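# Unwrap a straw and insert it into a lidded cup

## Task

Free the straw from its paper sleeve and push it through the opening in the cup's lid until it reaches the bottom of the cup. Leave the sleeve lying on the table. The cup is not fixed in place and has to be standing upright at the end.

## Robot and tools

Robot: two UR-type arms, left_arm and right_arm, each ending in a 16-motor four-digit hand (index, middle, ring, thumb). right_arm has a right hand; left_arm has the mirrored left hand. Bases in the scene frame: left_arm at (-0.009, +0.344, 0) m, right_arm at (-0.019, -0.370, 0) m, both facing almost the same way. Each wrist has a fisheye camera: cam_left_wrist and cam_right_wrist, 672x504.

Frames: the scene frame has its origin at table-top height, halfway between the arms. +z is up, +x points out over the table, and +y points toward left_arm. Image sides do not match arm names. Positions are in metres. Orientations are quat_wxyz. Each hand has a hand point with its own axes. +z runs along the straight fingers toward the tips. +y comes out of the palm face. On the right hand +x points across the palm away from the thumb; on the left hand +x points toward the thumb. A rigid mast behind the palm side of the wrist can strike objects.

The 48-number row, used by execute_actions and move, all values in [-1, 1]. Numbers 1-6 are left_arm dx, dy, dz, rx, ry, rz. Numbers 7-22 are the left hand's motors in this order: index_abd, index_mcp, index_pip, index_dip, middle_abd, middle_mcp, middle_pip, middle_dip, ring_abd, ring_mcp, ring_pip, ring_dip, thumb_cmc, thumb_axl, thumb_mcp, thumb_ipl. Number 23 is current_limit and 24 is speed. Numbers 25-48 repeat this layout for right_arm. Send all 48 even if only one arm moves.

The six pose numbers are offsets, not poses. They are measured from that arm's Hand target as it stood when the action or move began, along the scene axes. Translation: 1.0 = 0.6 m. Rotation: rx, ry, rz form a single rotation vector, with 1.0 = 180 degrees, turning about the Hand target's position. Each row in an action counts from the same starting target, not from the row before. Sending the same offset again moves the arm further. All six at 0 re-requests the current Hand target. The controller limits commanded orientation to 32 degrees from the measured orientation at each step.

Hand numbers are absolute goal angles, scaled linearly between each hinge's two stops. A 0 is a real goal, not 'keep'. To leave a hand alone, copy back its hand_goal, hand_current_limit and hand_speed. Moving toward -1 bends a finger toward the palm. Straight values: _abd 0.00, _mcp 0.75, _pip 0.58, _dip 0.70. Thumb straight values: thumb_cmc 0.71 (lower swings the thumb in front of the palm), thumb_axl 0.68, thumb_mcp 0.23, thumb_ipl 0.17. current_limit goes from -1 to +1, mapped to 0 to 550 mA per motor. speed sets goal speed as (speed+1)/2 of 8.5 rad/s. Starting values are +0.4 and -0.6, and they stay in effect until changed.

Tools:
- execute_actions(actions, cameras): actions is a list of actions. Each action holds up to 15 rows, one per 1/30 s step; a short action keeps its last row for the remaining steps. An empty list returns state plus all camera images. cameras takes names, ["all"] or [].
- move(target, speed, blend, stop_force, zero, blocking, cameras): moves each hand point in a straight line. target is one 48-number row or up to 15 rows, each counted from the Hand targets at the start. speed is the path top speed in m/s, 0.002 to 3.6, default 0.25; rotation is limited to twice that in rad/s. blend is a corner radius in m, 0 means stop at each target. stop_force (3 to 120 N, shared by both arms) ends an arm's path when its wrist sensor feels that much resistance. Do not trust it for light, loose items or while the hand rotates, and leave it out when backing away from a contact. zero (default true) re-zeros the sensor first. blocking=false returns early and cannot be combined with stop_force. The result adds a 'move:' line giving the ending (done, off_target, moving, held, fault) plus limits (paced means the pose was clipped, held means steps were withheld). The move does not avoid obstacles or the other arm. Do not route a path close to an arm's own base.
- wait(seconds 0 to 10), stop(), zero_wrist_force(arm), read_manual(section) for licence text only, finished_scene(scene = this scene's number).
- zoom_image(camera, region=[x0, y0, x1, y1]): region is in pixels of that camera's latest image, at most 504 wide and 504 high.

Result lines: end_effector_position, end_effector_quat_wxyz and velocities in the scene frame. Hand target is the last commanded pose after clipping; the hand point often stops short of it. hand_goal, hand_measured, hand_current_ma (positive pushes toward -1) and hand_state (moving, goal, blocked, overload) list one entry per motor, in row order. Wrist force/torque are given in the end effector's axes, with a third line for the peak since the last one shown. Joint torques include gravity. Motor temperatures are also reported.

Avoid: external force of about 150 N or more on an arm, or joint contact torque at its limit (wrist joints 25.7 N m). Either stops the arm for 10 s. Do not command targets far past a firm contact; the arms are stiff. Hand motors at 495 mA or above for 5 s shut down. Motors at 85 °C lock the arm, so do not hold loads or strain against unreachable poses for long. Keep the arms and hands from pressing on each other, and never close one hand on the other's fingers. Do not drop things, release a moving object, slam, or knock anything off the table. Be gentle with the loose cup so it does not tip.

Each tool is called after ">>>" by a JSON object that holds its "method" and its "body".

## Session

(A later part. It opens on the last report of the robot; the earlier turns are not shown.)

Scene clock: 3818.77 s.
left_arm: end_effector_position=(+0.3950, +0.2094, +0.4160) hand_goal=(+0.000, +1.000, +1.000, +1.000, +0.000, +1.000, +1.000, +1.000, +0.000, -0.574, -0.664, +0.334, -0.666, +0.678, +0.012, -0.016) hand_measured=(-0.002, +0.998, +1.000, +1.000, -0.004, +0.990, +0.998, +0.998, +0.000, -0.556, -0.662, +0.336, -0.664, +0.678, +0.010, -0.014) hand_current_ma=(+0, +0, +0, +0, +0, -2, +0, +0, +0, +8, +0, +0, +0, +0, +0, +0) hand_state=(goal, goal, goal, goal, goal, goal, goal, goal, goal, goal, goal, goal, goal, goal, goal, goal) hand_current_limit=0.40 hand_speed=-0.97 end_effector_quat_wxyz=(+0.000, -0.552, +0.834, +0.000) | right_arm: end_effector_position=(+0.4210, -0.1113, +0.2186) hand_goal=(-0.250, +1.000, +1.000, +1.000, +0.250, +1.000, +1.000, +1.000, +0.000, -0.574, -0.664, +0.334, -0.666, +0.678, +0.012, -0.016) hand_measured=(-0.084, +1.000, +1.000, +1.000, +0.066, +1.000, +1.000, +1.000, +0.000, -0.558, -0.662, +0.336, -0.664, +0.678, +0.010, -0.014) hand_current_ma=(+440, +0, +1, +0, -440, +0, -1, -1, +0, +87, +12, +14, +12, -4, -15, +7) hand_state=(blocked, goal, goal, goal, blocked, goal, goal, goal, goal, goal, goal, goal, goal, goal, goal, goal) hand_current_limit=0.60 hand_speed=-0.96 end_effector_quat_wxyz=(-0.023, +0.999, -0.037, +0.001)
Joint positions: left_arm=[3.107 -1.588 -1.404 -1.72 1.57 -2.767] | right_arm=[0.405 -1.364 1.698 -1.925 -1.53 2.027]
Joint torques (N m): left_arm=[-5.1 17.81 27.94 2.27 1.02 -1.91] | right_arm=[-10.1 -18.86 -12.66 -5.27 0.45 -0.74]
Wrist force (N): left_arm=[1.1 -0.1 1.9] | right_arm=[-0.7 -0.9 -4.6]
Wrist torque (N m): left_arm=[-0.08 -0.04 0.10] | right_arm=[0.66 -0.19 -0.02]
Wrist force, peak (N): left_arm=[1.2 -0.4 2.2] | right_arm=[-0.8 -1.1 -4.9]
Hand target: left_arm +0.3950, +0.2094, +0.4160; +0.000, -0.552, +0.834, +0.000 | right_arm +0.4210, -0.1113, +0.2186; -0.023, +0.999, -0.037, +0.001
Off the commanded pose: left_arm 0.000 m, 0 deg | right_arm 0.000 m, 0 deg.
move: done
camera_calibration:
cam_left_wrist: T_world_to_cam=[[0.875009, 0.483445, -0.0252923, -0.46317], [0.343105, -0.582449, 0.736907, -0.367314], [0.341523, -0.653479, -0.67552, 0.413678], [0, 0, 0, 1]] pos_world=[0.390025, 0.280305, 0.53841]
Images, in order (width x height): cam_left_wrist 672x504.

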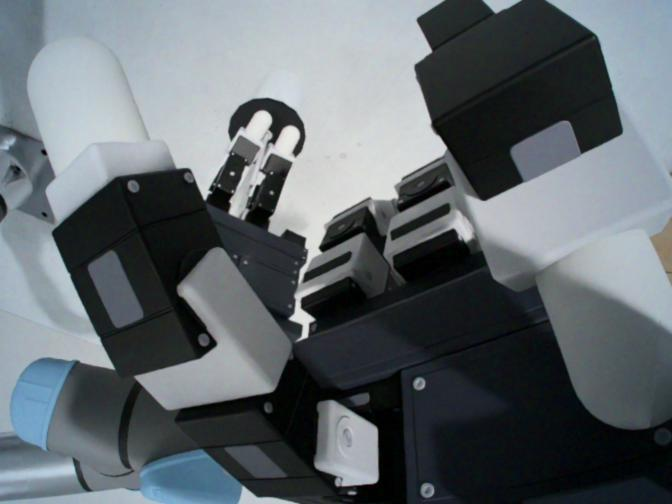

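>>> {"method": "wait", "body": {"seconds": 0.1, "cameras": ["cam_right_wrist"]}}

>>> {"method": "zoom_image", "body": {"camera": "cam_right_wrist", "region": [245, 70, 305, 130]}}

Scene clock: 3872.53 s.
left_arm: end_effector_position=(+0.3950, +0.2094, +0.4160) hand_goal=(+0.000, +1.000, +1.000, +1.000, +0.000, +1.000, +1.000, +1.000, +0.000, -0.574, -0.664, +0.334, -0.666, +0.678, +0.012, -0.016) hand_measured=(-0.002, +0.998, +1.000, +1.000, -0.004, +0.990, +0.998, +0.998, +0.000, -0.556, -0.662, +0.336, -0.664, +0.678, +0.010, -0.014) hand_current_ma=(+0, +0, +0, +0, +0, -2, +0, +0, +0, +8, +0, +0, +0, +0, +0, +0) hand_state=(goal, goal, goal, goal, goal, goal, goal, goal, goal, goal, goal, goal, goal, goal, goal, goal) hand_current_limit=0.40 hand_speed=-0.97 end_effector_quat_wxyz=(+0.000, -0.552, +0.834, +0.000) | right_arm: end_effector_position=(+0.4210, -0.1113, +0.2186) hand_goal=(-0.250, +1.000, +1.000, +1.000, +0.250, +1.000, +1.000, +1.000, +0.000, -0.574, -0.664, +0.334, -0.666, +0.678, +0.012, -0.016) hand_measured=(-0.084, +1.000, +1.000, +1.000, +0.066, +1.000, +1.000, +1.000, +0.000, -0.558, -0.662, +0.336, -0.664, +0.678, +0.010, -0.014) hand_current_ma=(+440, +0, +1, +0, -440, +0, -1, -1, +0, +87, +12, +14, +12, -4, -15, +7) hand_state=(blocked, goal, goal, goal, blocked, goal, goal, goal, goal, goal, goal, goal, goal, goal, goal, goal) hand_current_limit=0.60 hand_speed=-0.96 end_effector_quat_wxyz=(-0.023, +0.999, -0.037, +0.001)
Joint positions: left_arm=[3.107 -1.588 -1.404 -1.72 1.57 -2.767] | right_arm=[0.405 -1.364 1.698 -1.925 -1.53 2.027]
Joint torques (N m): left_arm=[-4.87 17.44 26.94 2.15 1.02 -2.06] | right_arm=[-9.6 -19.01 -12.01 -5.3 0.47 -1]
Wrist force (N): left_arm=[1.2 -0.3 1.8] | right_arm=[-0.8 -0.9 -4.5]
Wrist torque (N m): left_arm=[-0.10 -0.06 0.12] | right_arm=[0.65 -0.17 -0.03]
Wrist force, peak (N): left_arm=[1.2 -0.6 2.1] | right_arm=[-0.8 -0.9 -4.9]
Hand target: left_arm +0.3950, +0.2094, +0.4160; +0.000, -0.552, +0.834, +0.000 | right_arm +0.4210, -0.1113, +0.2186; -0.023, +0.999, -0.037, +0.001
Off the commanded pose: left_arm 0.000 m, 0 deg | right_arm 0.000 m, 0 deg.
wait: 0.10 s; at rest from the start
camera_calibration:
cam_right_wrist: T_world_to_cam=[[-0.783002, -0.621115, -0.0335161, 0.304163], [-0.431798, 0.503976, 0.748036, 0.0304081], [-0.447725, 0.600186, -0.662811, 0.527832], [0, 0, 0, 1]] pos_world=[0.487614, -0.143202, 0.337301]
Images, in order (width x height): cam_right_wrist 672x504.

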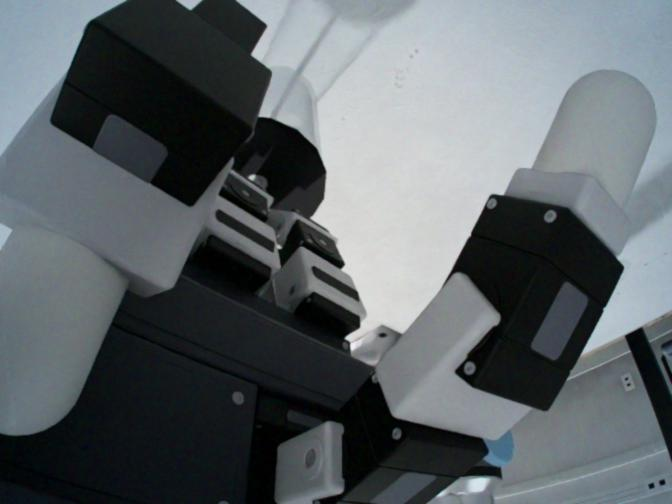

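Scaled by 8.400 from the camera's 672x504 image, which has a finer 960x720 frame.

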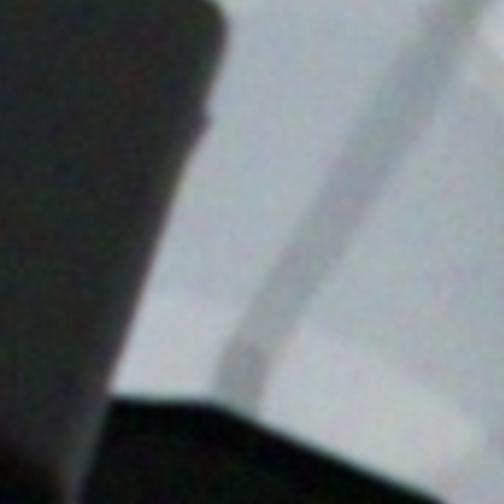

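>>> {"method": "move", "body": {"target": [0,0,0,0,0,0,0,1,1,1,0,1,1,1,0,-0.574,-0.664,0.334,-0.666,0.678,0.012,-0.016,0.4,-0.97,0,0,0,0,0,0,-0.04,1,1,1,0.02,1,1,1,0,-0.574,-0.664,0.334,-0.666,0.678,0.012,-0.016,0.4,-0.98], "speed": 0.01, "cameras": []}}

>>> {"method": "move", "body": {"target": [0,0,0,0,0,0,0,1,1,1,0,1,1,1,0,-0.574,-0.664,0.334,-0.666,0.678,0.012,-0.016,0.4,-0.97,0,0,0,0,0,0,0,1,1,1,-0.02,1,1,1,0,-0.574,-0.664,0.334,-0.666,0.678,0.012,-0.016,0.4,-0.98], "speed": 0.01, "cameras": ["all"]}}

>>> {"method": "zoom_image", "body": {"camera": "cam_right_wrist", "region": [225, 60, 325, 160]}}

>>> {"method": "zoom_image", "body": {"camera": "cam_left_wrist", "region": [220, 110, 300, 190]}}

Scene clock: 3897.30 s.
left_arm: end_effector_position=(+0.3950, +0.2094, +0.4160) hand_goal=(+0.000, +1.000, +1.000, +1.000, +0.000, +1.000, +1.000, +1.000, +0.000, -0.574, -0.664, +0.334, -0.666, +0.678, +0.012, -0.016) hand_measured=(-0.002, +0.998, +1.000, +1.000, -0.004, +0.990, +0.998, +0.998, +0.000, -0.556, -0.662, +0.336, -0.664, +0.678, +0.010, -0.014) hand_current_ma=(+0, +0, +0, +0, +0, -2, +0, +0, +0, +8, +0, +0, +0, +0, +0, +0) hand_state=(goal, goal, goal, goal, goal, goal, goal, goal, goal, goal, goal, goal, goal, goal, goal, goal) hand_current_limit=0.40 hand_speed=-0.97 end_effector_quat_wxyz=(+0.000, -0.552, +0.834, +0.000) | right_arm: end_effector_position=(+0.4210, -0.1113, +0.2186) hand_goal=(-0.040, +1.000, +1.000, +1.000, +0.020, +1.000, +1.000, +1.000, +0.000, -0.574, -0.664, +0.334, -0.666, +0.678, +0.012, -0.016) hand_measured=(-0.084, +1.000, +1.000, +1.000, +0.066, +1.000, +1.000, +1.000, +0.000, -0.558, -0.662, +0.336, -0.664, +0.678, +0.010, -0.014) hand_current_ma=(+230, +0, +1, +0, -227, +0, -1, -1, +0, +87, +12, +14, +12, -4, -15, +7) hand_state=(moving, goal, goal, goal, moving, goal, goal, goal, goal, goal, goal, goal, goal, goal, goal, goal) hand_current_limit=0.40 hand_speed=-0.98 end_effector_quat_wxyz=(-0.023, +0.999, -0.037, +0.001)
Joint positions: left_arm=[3.107 -1.588 -1.404 -1.72 1.57 -2.767] | right_arm=[0.405 -1.364 1.698 -1.925 -1.53 2.027]
Joint torques (N m): left_arm=[-5.23 18.38 27.01 2.39 0.9 -2.05] | right_arm=[-9.86 -19.62 -12.22 -5.23 0.56 -0.91]
Wrist force (N): left_arm=[1.2 -0.4 1.9] | right_arm=[-0.8 -1.0 -4.4]
Wrist torque (N m): left_arm=[-0.12 -0.05 0.11] | right_arm=[0.62 -0.16 -0.03]
Wrist force, peak (N): left_arm=[1.2 -0.4 2.2] | right_arm=[-1.0 -1.1 -4.9]
Hand target: left_arm +0.3950, +0.2094, +0.4160; +0.000, -0.552, +0.834, +0.000 | right_arm +0.4210, -0.1113, +0.2186; -0.023, +0.999, -0.037, +0.001
Off the commanded pose: left_arm 0.000 m, 0 deg | right_arm 0.000 m, 0 deg.
move: done
No camera images: "cameras" was empty.

Scene clock: 3897.80 s.
left_arm: end_effector_position=(+0.3950, +0.2094, +0.4160) hand_goal=(+0.000, +1.000, +1.000, +1.000, +0.000, +1.000, +1.000, +1.000, +0.000, -0.574, -0.664, +0.334, -0.666, +0.678, +0.012, -0.016) hand_measured=(-0.002, +0.998, +1.000, +1.000, -0.004, +0.990, +0.998, +0.998, +0.000, -0.556, -0.662, +0.336, -0.664, +0.678, +0.010, -0.014) hand_current_ma=(+0, +0, +0, +0, +0, -2, +0, +0, +0, +8, +0, +0, +0, +0, +0, +0) hand_state=(goal, goal, goal, goal, goal, goal, goal, goal, goal, goal, goal, goal, goal, goal, goal, goal) hand_current_limit=0.40 hand_speed=-0.97 end_effector_quat_wxyz=(+0.000, -0.552, +0.834, +0.000) | right_arm: end_effector_position=(+0.4210, -0.1113, +0.2186) hand_goal=(+0.000, +1.000, +1.000, +1.000, -0.020, +1.000, +1.000, +1.000, +0.000, -0.574, -0.664, +0.334, -0.666, +0.678, +0.012, -0.016) hand_measured=(-0.076, +1.000, +1.000, +1.000, +0.062, +1.000, +1.000, +1.000, +0.000, -0.558, -0.662, +0.336, -0.664, +0.678, +0.010, -0.014) hand_current_ma=(+85, +0, +1, +0, -70, +0, -1, -1, +0, +87, +12, +14, +12, -4, -15, +7) hand_state=(moving, goal, goal, goal, moving, goal, goal, goal, goal, goal, goal, goal, goal, goal, goal, goal) hand_current_limit=0.40 hand_speed=-0.98 end_effector_quat_wxyz=(-0.023, +0.999, -0.037, +0.001)
Joint positions: left_arm=[3.107 -1.588 -1.404 -1.72 1.57 -2.767] | right_arm=[0.405 -1.364 1.698 -1.925 -1.53 2.027]
Joint torques (N m): left_arm=[-5.3 18.52 26.92 2.26 0.85 -1.94] | right_arm=[-9.79 -21.02 -13.28 -5.24 0.48 -0.98]
Wrist force (N): left_arm=[1.2 -0.2 1.9] | right_arm=[0.0 -0.8 -1.2]
Wrist torque (N m): left_arm=[-0.10 -0.07 0.11] | right_arm=[0.24 -0.15 0.05]
Wrist force, peak (N): left_arm=[1.3 -0.3 2.0] | right_arm=[-0.8 -0.8 -4.5]
Hand target: left_arm +0.3950, +0.2094, +0.4160; +0.000, -0.552, +0.834, +0.000 | right_arm +0.4210, -0.1113, +0.2186; -0.023, +0.999, -0.037, +0.001
Off the commanded pose: left_arm 0.000 m, 0 deg | right_arm 0.000 m, 0 deg.
move: done
camera_calibration:
cam_left_wrist: T_world_to_cam=[[0.875009, 0.483445, -0.0252923, -0.46317], [0.343105, -0.582449, 0.736907, -0.367314], [0.341523, -0.653479, -0.67552, 0.413678], [0, 0, 0, 1]] pos_world=[0.390025, 0.280305, 0.53841]
cam_right_wrist: T_world_to_cam=[[-0.783002, -0.621115, -0.0335161, 0.304163], [-0.431798, 0.503976, 0.748036, 0.0304081], [-0.447725, 0.600186, -0.662811, 0.527832], [0, 0, 0, 1]] pos_world=[0.487614, -0.143202, 0.337301]

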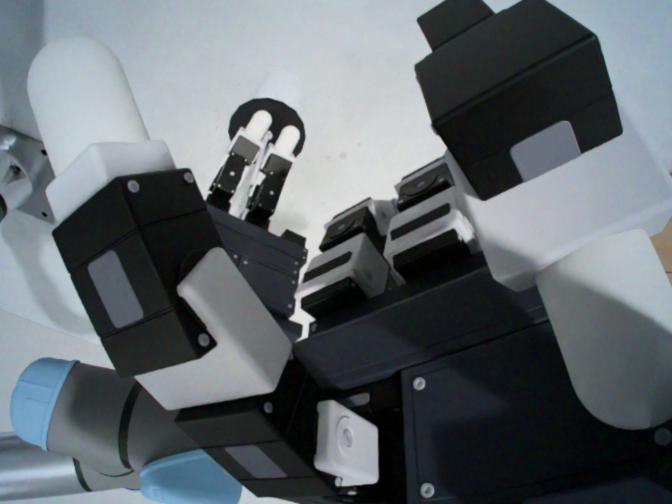

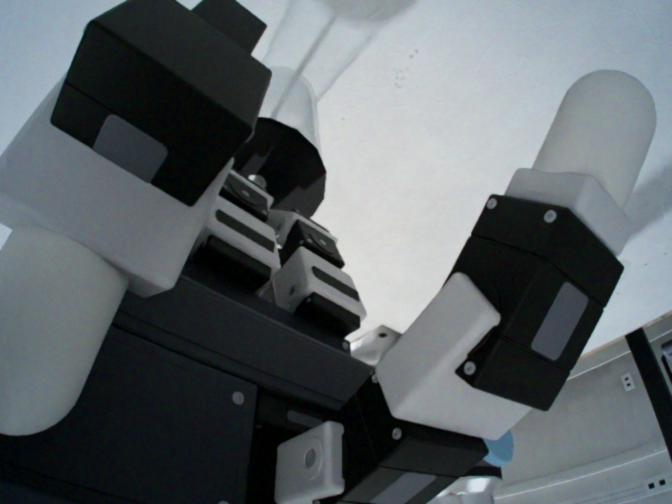

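Scaled by 5.040 from the camera's 672x504 image, which has a finer 960x720 frame.

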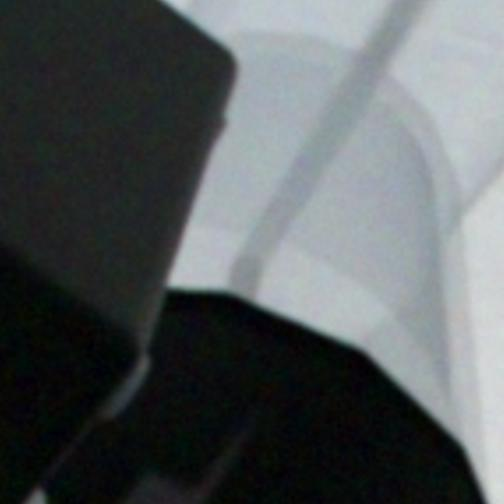

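Scaled by 6.300 from the camera's 672x504 image, which has a finer 960x720 frame.

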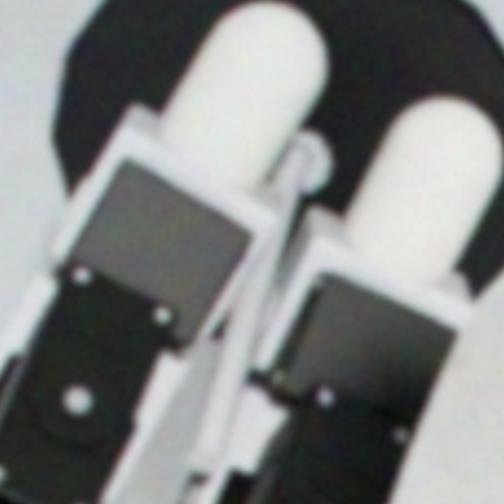

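>>> {"method": "move", "body": {"target": [0,0,0,0,0,0,0,1,1,1,0,1,1,1,0,-0.574,-0.664,0.334,-0.666,0.678,0.012,-0.016,0.4,-0.97,0,0,0,0,0,0,0.04,1,1,1,-0.06,1,1,1,0,-0.574,-0.664,0.334,-0.666,0.678,0.012,-0.016,0.4,-0.98], "speed": 0.01, "cameras": []}}

>>> {"method": "move", "body": {"target": [0,0,0,0,0,0,0,1,1,1,0,1,1,1,0,-0.574,-0.664,0.334,-0.666,0.678,0.012,-0.016,0.4,-0.97,0,0,0,0,0,0,0.11,1,1,1,-0.13,1,1,1,0,-0.574,-0.664,0.334,-0.666,0.678,0.012,-0.016,0.4,-0.98], "speed": 0.01, "cameras": []}}

>>> {"method": "wait", "body": {"seconds": 2, "cameras": ["all"]}}

>>> {"method": "zoom_image", "body": {"camera": "cam_right_wrist", "region": [225, 60, 325, 160]}}

>>> {"method": "zoom_image", "body": {"camera": "cam_left_wrist", "region": [220, 110, 300, 190]}}

Scene clock: 3908.33 s.
left_arm: end_effector_position=(+0.3950, +0.2094, +0.4160) hand_goal=(+0.000, +1.000, +1.000, +1.000, +0.000, +1.000, +1.000, +1.000, +0.000, -0.574, -0.664, +0.334, -0.666, +0.678, +0.012, -0.016) hand_measured=(-0.002, +0.998, +1.000, +1.000, -0.004, +0.990, +0.998, +0.998, +0.000, -0.556, -0.662, +0.336, -0.664, +0.678, +0.010, -0.014) hand_current_ma=(+0, +0, +0, +0, +0, -2, +0, +0, +0, +8, +0, +0, +0, +0, +0, +0) hand_state=(goal, goal, goal, goal, goal, goal, goal, goal, goal, goal, goal, goal, goal, goal, goal, goal) hand_current_limit=0.40 hand_speed=-0.97 end_effector_quat_wxyz=(+0.000, -0.552, +0.834, +0.000) | right_arm: end_effector_position=(+0.4209, -0.1113, +0.2186) hand_goal=(+0.040, +1.000, +1.000, +1.000, -0.060, +1.000, +1.000, +1.000, +0.000, -0.574, -0.664, +0.334, -0.666, +0.678, +0.012, -0.016) hand_measured=(+0.036, +0.996, +1.000, +1.000, -0.056, +0.996, +1.000, +1.000, +0.000, -0.558, -0.662, +0.336, -0.664, +0.678, +0.010, -0.014) hand_current_ma=(-16, -16, +1, +0, +17, -17, -1, -1, +0, +87, +12, +14, +12, -4, -15, +7) hand_state=(goal, goal, goal, goal, goal, goal, goal, goal, goal, goal, goal, goal, goal, goal, goal, goal) hand_current_limit=0.40 hand_speed=-0.98 end_effector_quat_wxyz=(-0.023, +0.999, -0.037, +0.001)
Joint positions: left_arm=[3.107 -1.588 -1.404 -1.72 1.57 -2.767] | right_arm=[0.405 -1.364 1.698 -1.925 -1.53 2.027]
Joint torques (N m): left_arm=[-5.08 18.16 27.02 2.34 0.98 -1.93] | right_arm=[-9.99 -33.4 -26.09 -3.86 0.59 -0.84]
Wrist force (N): left_arm=[1.0 -0.3 2.1] | right_arm=[0.3 0.0 0.5]
Wrist torque (N m): left_arm=[-0.12 -0.03 0.10] | right_arm=[0.02 -0.10 0.10]
Wrist force, peak (N): left_arm=[1.4 -0.5 2.0] | right_arm=[-0.2 -0.7 -1.5]
Hand target: left_arm +0.3950, +0.2094, +0.4160; +0.000, -0.552, +0.834, +0.000 | right_arm +0.4210, -0.1113, +0.2186; -0.023, +0.999, -0.037, +0.001
Off the commanded pose: left_arm 0.000 m, 0 deg | right_arm 0.000 m, 0 deg.
move: done
No camera images: "cameras" was empty.

Scene clock: 3909.40 s.
left_arm: end_effector_position=(+0.3950, +0.2094, +0.4160) hand_goal=(+0.000, +1.000, +1.000, +1.000, +0.000, +1.000, +1.000, +1.000, +0.000, -0.574, -0.664, +0.334, -0.666, +0.678, +0.012, -0.016) hand_measured=(-0.002, +0.998, +1.000, +1.000, -0.004, +0.990, +0.998, +0.998, +0.000, -0.556, -0.662, +0.336, -0.664, +0.678, +0.010, -0.014) hand_current_ma=(+0, +0, +0, +0, +0, -2, +0, +0, +0, +8, +0, +0, +0, +0, +0, +0) hand_state=(goal, goal, goal, goal, goal, goal, goal, goal, goal, goal, goal, goal, goal, goal, goal, goal) hand_current_limit=0.40 hand_speed=-0.97 end_effector_quat_wxyz=(+0.000, -0.552, +0.834, +0.000) | right_arm: end_effector_position=(+0.4210, -0.1113, +0.2186) hand_goal=(+0.110, +1.000, +1.000, +1.000, -0.130, +1.000, +1.000, +1.000, +0.000, -0.574, -0.664, +0.334, -0.666, +0.678, +0.012, -0.016) hand_measured=(+0.106, +0.996, +1.000, +1.000, -0.126, +0.996, +1.000, +1.000, +0.000, -0.558, -0.662, +0.336, -0.664, +0.678, +0.010, -0.014) hand_current_ma=(-19, -16, +1, +0, +20, -17, -1, -1, +0, +87, +12, +14, +12, -4, -15, +7) hand_state=(goal, goal, goal, goal, goal, goal, goal, goal, goal, goal, goal, goal, goal, goal, goal, goal) hand_current_limit=0.40 hand_speed=-0.98 end_effector_quat_wxyz=(-0.023, +0.999, -0.037, +0.001)
Joint positions: left_arm=[3.107 -1.588 -1.404 -1.72 1.57 -2.767] | right_arm=[0.405 -1.364 1.698 -1.925 -1.53 2.027]
Joint torques (N m): left_arm=[-4.21 17.72 26.46 2.43 0.91 -1.89] | right_arm=[-9.45 -33.79 -26.91 -3.65 0.74 -0.92]
Wrist force (N): left_arm=[1.0 -0.4 1.6] | right_arm=[0.2 0.2 0.4]
Wrist torque (N m): left_arm=[-0.09 -0.03 0.10] | right_arm=[0.05 -0.10 0.10]
Wrist force, peak (N): left_arm=[1.4 -0.3 2.0] | right_arm=[0.4 0.1 0.7]
Hand target: left_arm +0.3950, +0.2094, +0.4160; +0.000, -0.552, +0.834, +0.000 | right_arm +0.4210, -0.1113, +0.2186; -0.023, +0.999, -0.037, +0.001
Off the commanded pose: left_arm 0.000 m, 0 deg | right_arm 0.000 m, 0 deg.
move: done
No camera images: "cameras" was empty.

Scene clock: 3911.40 s.
left_arm: end_effector_position=(+0.3950, +0.2094, +0.4160) hand_goal=(+0.000, +1.000, +1.000, +1.000, +0.000, +1.000, +1.000, +1.000, +0.000, -0.574, -0.664, +0.334, -0.666, +0.678, +0.012, -0.016) hand_measured=(-0.002, +0.998, +1.000, +1.000, -0.004, +0.990, +0.998, +0.998, +0.000, -0.556, -0.662, +0.336, -0.664, +0.678, +0.010, -0.014) hand_current_ma=(+0, +0, +0, +0, +0, -2, +0, +0, +0, +8, +0, +0, +0, +0, +0, +0) hand_state=(goal, goal, goal, goal, goal, goal, goal, goal, goal, goal, goal, goal, goal, goal, goal, goal) hand_current_limit=0.40 hand_speed=-0.97 end_effector_quat_wxyz=(+0.000, -0.552, +0.834, +0.000) | right_arm: end_effector_position=(+0.4210, -0.1113, +0.2186) hand_goal=(+0.110, +1.000, +1.000, +1.000, -0.130, +1.000, +1.000, +1.000, +0.000, -0.574, -0.664, +0.334, -0.666, +0.678, +0.012, -0.016) hand_measured=(+0.106, +0.996, +1.000, +1.000, -0.126, +0.996, +1.000, +1.000, +0.000, -0.558, -0.662, +0.336, -0.664, +0.678, +0.010, -0.014) hand_current_ma=(-19, -16, +1, +0, +20, -17, -1, -1, +0, +87, +12, +14, +12, -4, -15, +7) hand_state=(goal, goal, goal, goal, goal, goal, goal, goal, goal, goal, goal, goal, goal, goal, goal, goal) hand_current_limit=0.40 hand_speed=-0.98 end_effector_quat_wxyz=(-0.023, +0.999, -0.037, +0.001)
Joint positions: left_arm=[3.107 -1.588 -1.404 -1.72 1.57 -2.767] | right_arm=[0.405 -1.364 1.698 -1.925 -1.53 2.027]
Joint torques (N m): left_arm=[-4.84 18.27 27.01 2.41 0.83 -1.88] | right_arm=[-9.87 -33.55 -27.3 -3.03 0.77 -0.86]
Wrist force (N): left_arm=[1.1 -0.4 2.0] | right_arm=[0.2 0.2 0.2]
Wrist torque (N m): left_arm=[-0.12 -0.05 0.12] | right_arm=[0.07 -0.08 0.09]
Wrist force, peak (N): left_arm=[1.2 -0.4 2.2] | right_arm=[0.4 0.3 0.6]
Hand target: left_arm +0.3950, +0.2094, +0.4160; +0.000, -0.552, +0.834, +0.000 | right_arm +0.4210, -0.1113, +0.2186; -0.023, +0.999, -0.037, +0.001
Off the commanded pose: left_arm 0.000 m, 0 deg | right_arm 0.000 m, 0 deg.
wait: 2.00 s; at rest by 0.17 s
camera_calibration:
cam_left_wrist: T_world_to_cam=[[0.875009, 0.483445, -0.0252923, -0.46317], [0.343105, -0.582449, 0.736907, -0.367314], [0.341523, -0.653479, -0.67552, 0.413678], [0, 0, 0, 1]] pos_world=[0.390025, 0.280305, 0.53841]
cam_right_wrist: T_world_to_cam=[[-0.783002, -0.621115, -0.0335161, 0.304163], [-0.431798, 0.503976, 0.748036, 0.0304081], [-0.447725, 0.600186, -0.662811, 0.527832], [0, 0, 0, 1]] pos_world=[0.487614, -0.143202, 0.337301]

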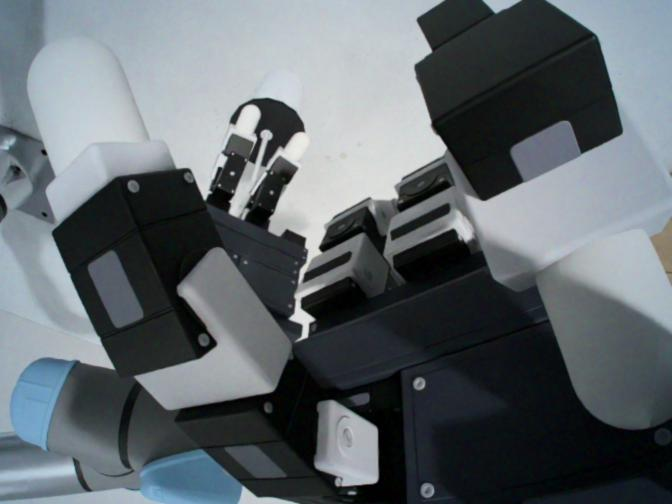

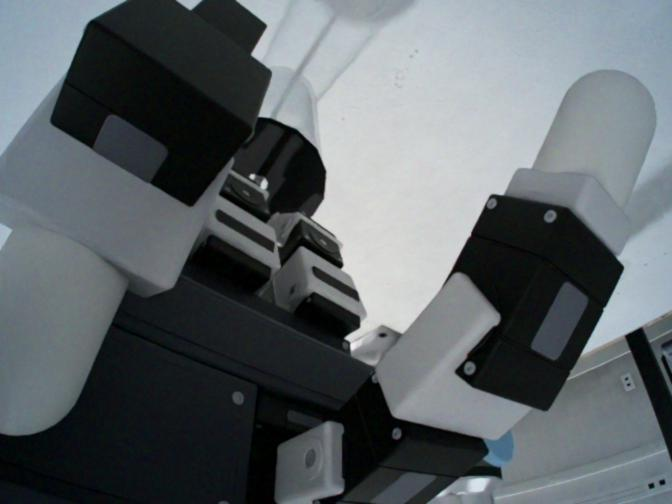

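Scaled by 5.040 from the camera's 672x504 image, which has a finer 960x720 frame.

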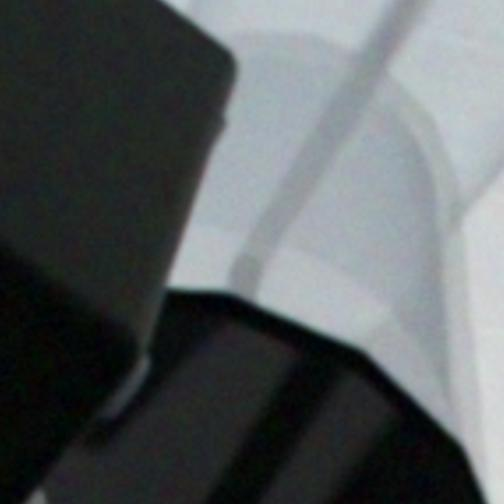

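Scaled by 6.300 from the camera's 672x504 image, which has a finer 960x720 frame.

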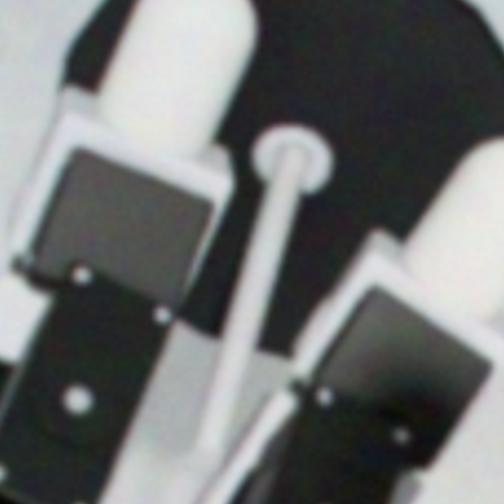

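>>> {"method": "move", "body": {"target": [0,0,0,0,0,0,0,1,1,1,0,1,1,1,0,-0.574,-0.664,0.334,-0.666,0.678,0.012,-0.016,0.4,-0.97,-0.0087,-0.1163,0.012,0,0,0,0.11,1,1,1,-0.13,1,1,1,0,-0.574,-0.664,0.334,-0.666,0.678,0.012,-0.016,0.4,-0.98], "speed": 0.03, "stop_force": 4, "cameras": ["all"]}}

>>> {"method": "zoom_image", "body": {"camera": "cam_left_wrist", "region": [200, 60, 330, 190]}}

Scene clock: 3934.77 s.
left_arm: end_effector_position=(+0.3950, +0.2094, +0.4160) hand_goal=(+0.000, +1.000, +1.000, +1.000, +0.000, +1.000, +1.000, +1.000, +0.000, -0.574, -0.664, +0.334, -0.666, +0.678, +0.012, -0.016) hand_measured=(-0.002, +0.998, +1.000, +1.000, -0.004, +0.990, +0.998, +0.998, +0.000, -0.556, -0.662, +0.336, -0.664, +0.678, +0.010, -0.014) hand_current_ma=(+0, +0, +0, +0, +0, -2, +0, +0, +0, +8, +0, +0, +0, +0, +0, +0) hand_state=(goal, goal, goal, goal, goal, goal, goal, goal, goal, goal, goal, goal, goal, goal, goal, goal) hand_current_limit=0.40 hand_speed=-0.97 end_effector_quat_wxyz=(+0.000, -0.552, +0.834, +0.000) | right_arm: end_effector_position=(+0.4157, -0.1811, +0.2258) hand_goal=(+0.110, +1.000, +1.000, +1.000, -0.130, +1.000, +1.000, +1.000, +0.000, -0.574, -0.664, +0.334, -0.666, +0.678, +0.012, -0.016) hand_measured=(+0.106, +0.996, +1.000, +1.000, -0.126, +0.996, +1.000, +1.000, +0.000, -0.558, -0.662, +0.336, -0.664, +0.678, +0.010, -0.014) hand_current_ma=(-19, -17, +1, +0, +20, -18, -1, -1, +0, +87, +12, +14, +12, -4, -15, +7) hand_state=(goal, goal, goal, goal, goal, goal, goal, goal, goal, goal, goal, goal, goal, goal, goal, goal) hand_current_limit=0.40 hand_speed=-0.98 end_effector_quat_wxyz=(-0.023, +0.999, -0.037, +0.001)
Joint positions: left_arm=[3.107 -1.588 -1.404 -1.72 1.57 -2.767] | right_arm=[0.284 -1.467 1.799 -1.918 -1.528 1.906]
Joint torques (N m): left_arm=[-5.03 18.72 26.22 2.63 0.9 -2.03] | right_arm=[-10 -31.52 -13.99 0.31 1.31 -1.81]
Wrist force (N): left_arm=[1.2 -0.4 2.0] | right_arm=[0.1 0.0 0.2]
Wrist torque (N m): left_arm=[-0.13 -0.06 0.12] | right_arm=[0.05 -0.07 0.13]
Wrist force, peak (N): left_arm=[1.3 -0.3 2.2] | right_arm=[0.1 -0.4 0.7]
Hand target: left_arm +0.3950, +0.2094, +0.4160; +0.000, -0.552, +0.834, +0.000 | right_arm +0.4157, -0.1811, +0.2258; -0.023, +0.999, -0.037, +0.001
Off the commanded pose: left_arm 0.000 m, 0 deg | right_arm 0.000 m, 0 deg.
move: done
camera_calibration:
cam_left_wrist: T_world_to_cam=[[0.875009, 0.483445, -0.0252923, -0.46317], [0.343105, -0.582449, 0.736907, -0.367314], [0.341523, -0.653479, -0.67552, 0.413678], [0, 0, 0, 1]] pos_world=[0.390025, 0.280305, 0.53841]
cam_right_wrist: T_world_to_cam=[[-0.783002, -0.621115, -0.0335161, 0.256962], [-0.431798, 0.503976, 0.748036, 0.0578609], [-0.447725, 0.600186, -0.662811, 0.572064], [0, 0, 0, 1]] pos_world=[0.482314, -0.212902, 0.344501]

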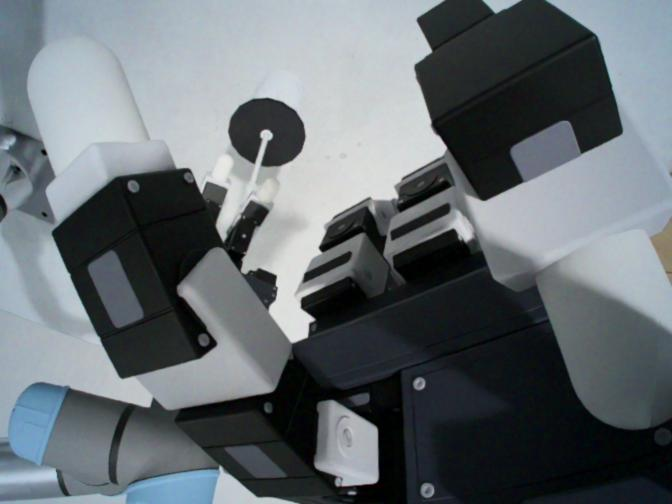

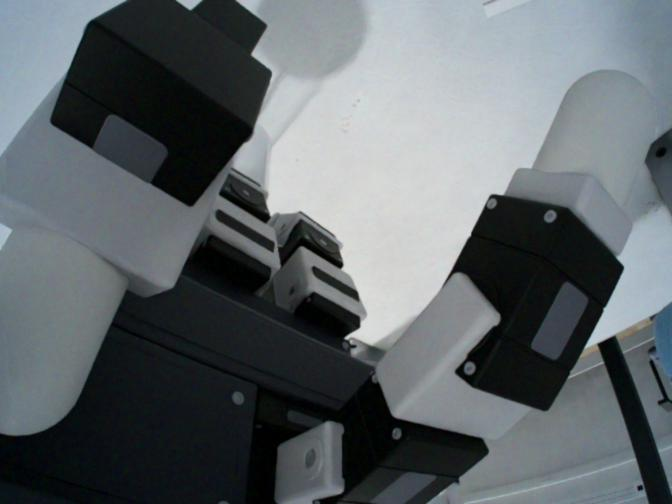

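Scaled by 3.877 from the camera's 672x504 image, which has a finer 960x720 frame.

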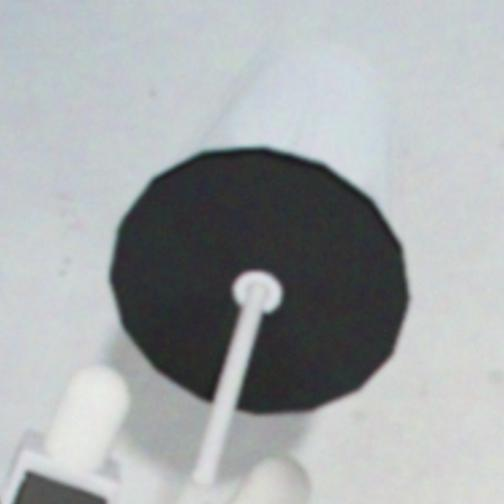

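>>> {"method": "move", "body": {"target": [[0,0,0,0,0,0,0,1,1,1,0,1,1,1,0,-0.574,-0.664,0.334,-0.666,0.678,0.012,-0.016,0.4,-0.97,0,-0.05,0.02,0,0,0,0.11,1,1,1,-0.13,1,1,1,0,-0.574,-0.664,0.334,-0.666,0.678,0.012,-0.016,0.4,-0.98],[0,0,0,0,0,0,0,1,1,1,0,1,1,1,0,-0.574,-0.664,0.334,-0.666,0.678,0.012,-0.016,0.4,-0.97,0.2967,-0.02,0.0,0,0,0,0.11,1,1,1,-0.13,1,1,1,0,-0.574,-0.664,0.334,-0.666,0.678,0.012,-0.016,0.4,-0.98],[0,0,0,0,0,0,0,1,1,1,0,1,1,1,0,-0.574,-0.664,0.334,-0.666,0.678,0.012,-0.016,0.4,-0.97,0.2967,0.105,0.0,0,0,0,0.11,1,1,1,-0.13,1,1,1,0,-0.574,-0.664,0.334,-0.666,0.678,0.012,-0.016,0.4,-0.98]], "speed": 0.1, "blend": [0.01,0.01,0], "cameras": ["all"]}}

>>> {"method": "zoom_image", "body": {"camera": "cam_right_wrist", "region": [340, 130, 480, 270]}}

Scene clock: 3981.27 s.
left_arm: end_effector_position=(+0.3950, +0.2094, +0.4160) hand_goal=(+0.000, +1.000, +1.000, +1.000, +0.000, +1.000, +1.000, +1.000, +0.000, -0.574, -0.664, +0.334, -0.666, +0.678, +0.012, -0.016) hand_measured=(-0.002, +0.998, +1.000, +1.000, -0.004, +0.990, +0.998, +0.998, +0.000, -0.556, -0.662, +0.336, -0.664, +0.678, +0.010, -0.014) hand_current_ma=(+0, +0, +0, +0, +0, -2, +0, +0, +0, +8, +0, +0, +0, +0, +0, +0) hand_state=(goal, goal, goal, goal, goal, goal, goal, goal, goal, goal, goal, goal, goal, goal, goal, goal) hand_current_limit=0.40 hand_speed=-0.97 end_effector_quat_wxyz=(+0.000, -0.552, +0.834, +0.000) | right_arm: end_effector_position=(+0.5937, -0.1182, +0.2258) hand_goal=(+0.110, +1.000, +1.000, +1.000, -0.130, +1.000, +1.000, +1.000, +0.000, -0.574, -0.664, +0.334, -0.666, +0.678, +0.012, -0.016) hand_measured=(+0.106, +0.996, +1.000, +1.000, -0.126, +0.996, +1.000, +1.000, +0.000, -0.558, -0.662, +0.336, -0.664, +0.678, +0.010, -0.014) hand_current_ma=(-17, -18, +1, +0, +18, -20, -1, -1, +0, +87, +12, +14, +12, -4, -15, +7) hand_state=(goal, goal, goal, goal, goal, goal, goal, goal, goal, goal, goal, goal, goal, goal, goal, goal) hand_current_limit=0.40 hand_speed=-0.98 end_effector_quat_wxyz=(-0.023, +0.999, -0.037, +0.001) end_effector_velocity=(+0.001, +0.001, +0.001) end_effector_angular_velocity=(+0.001, -0.002, +0.000)
Joint positions: left_arm=[3.107 -1.588 -1.404 -1.72 1.57 -2.767] | right_arm=[0.305 -1.027 1.204 -1.764 -1.528 1.927]
Joint velocities: left_arm=[within noise] | right_arm=[0.001 0.002 -0.005 0 0 0.002]
Joint torques (N m): left_arm=[-4.71 19.3 26.95 2.39 0.94 -1.88] | right_arm=[9.33 -35.3 -31.57 0.13 -1.48 1.68]
Wrist force (N): left_arm=[1.1 -0.5 1.8] | right_arm=[0.0 -0.2 0.3]
Wrist torque (N m): left_arm=[-0.13 -0.05 0.10] | right_arm=[0.03 -0.04 0.03]
Wrist force, peak (N): left_arm=[1.1 -0.3 2.3] | right_arm=[-0.2 -0.6 0.9]
Hand target: left_arm +0.3950, +0.2094, +0.4160; +0.000, -0.552, +0.834, +0.000 | right_arm +0.5938, -0.1181, +0.2258; -0.023, +0.999, -0.037, +0.001
Off the commanded pose: left_arm 0.000 m, 0 deg | right_arm 0.000 m, 0 deg.
move: done
camera_calibration:
cam_left_wrist: T_world_to_cam=[[0.875009, 0.483445, -0.0252923, -0.46317], [0.343105, -0.582449, 0.736907, -0.367314], [0.341523, -0.653479, -0.67552, 0.413678], [0, 0, 0, 1]] pos_world=[0.390025, 0.280305, 0.53841]
cam_right_wrist: T_world_to_cam=[[-0.783002, -0.621115, -0.0335161, 0.435343], [-0.431798, 0.503976, 0.748036, 0.103071], [-0.447725, 0.600186, -0.662811, 0.614067], [0, 0, 0, 1]] pos_world=[0.660314, -0.150102, 0.344501]

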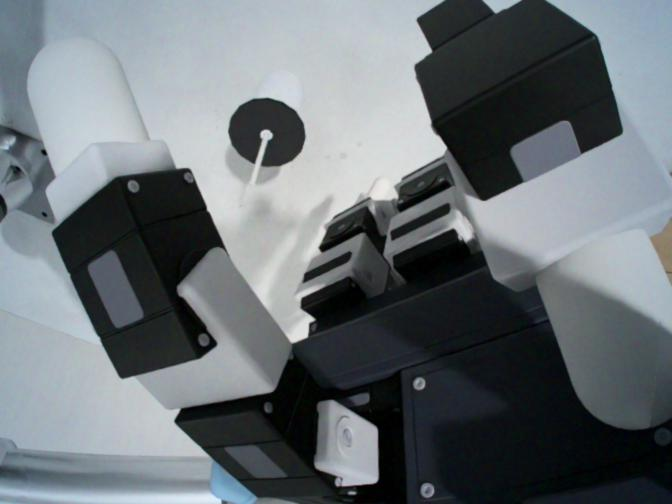

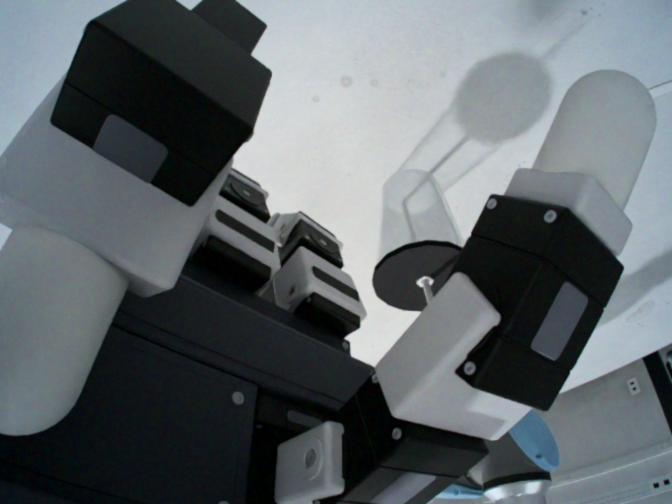

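Scaled by 3.600 from the camera's 672x504 image, which has a finer 960x720 frame.

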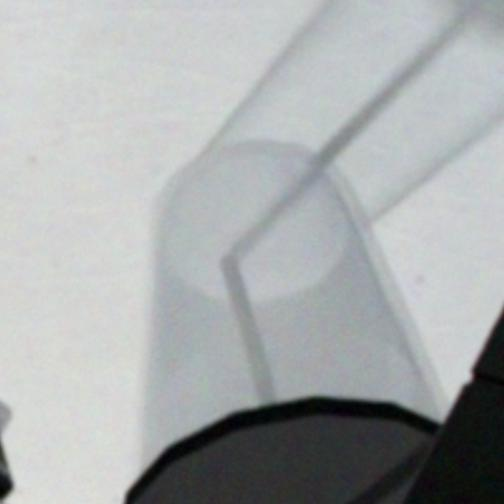

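>>> {"method": "finished_scene", "body": {"scene": 2}}

The scene is finished: the task was done.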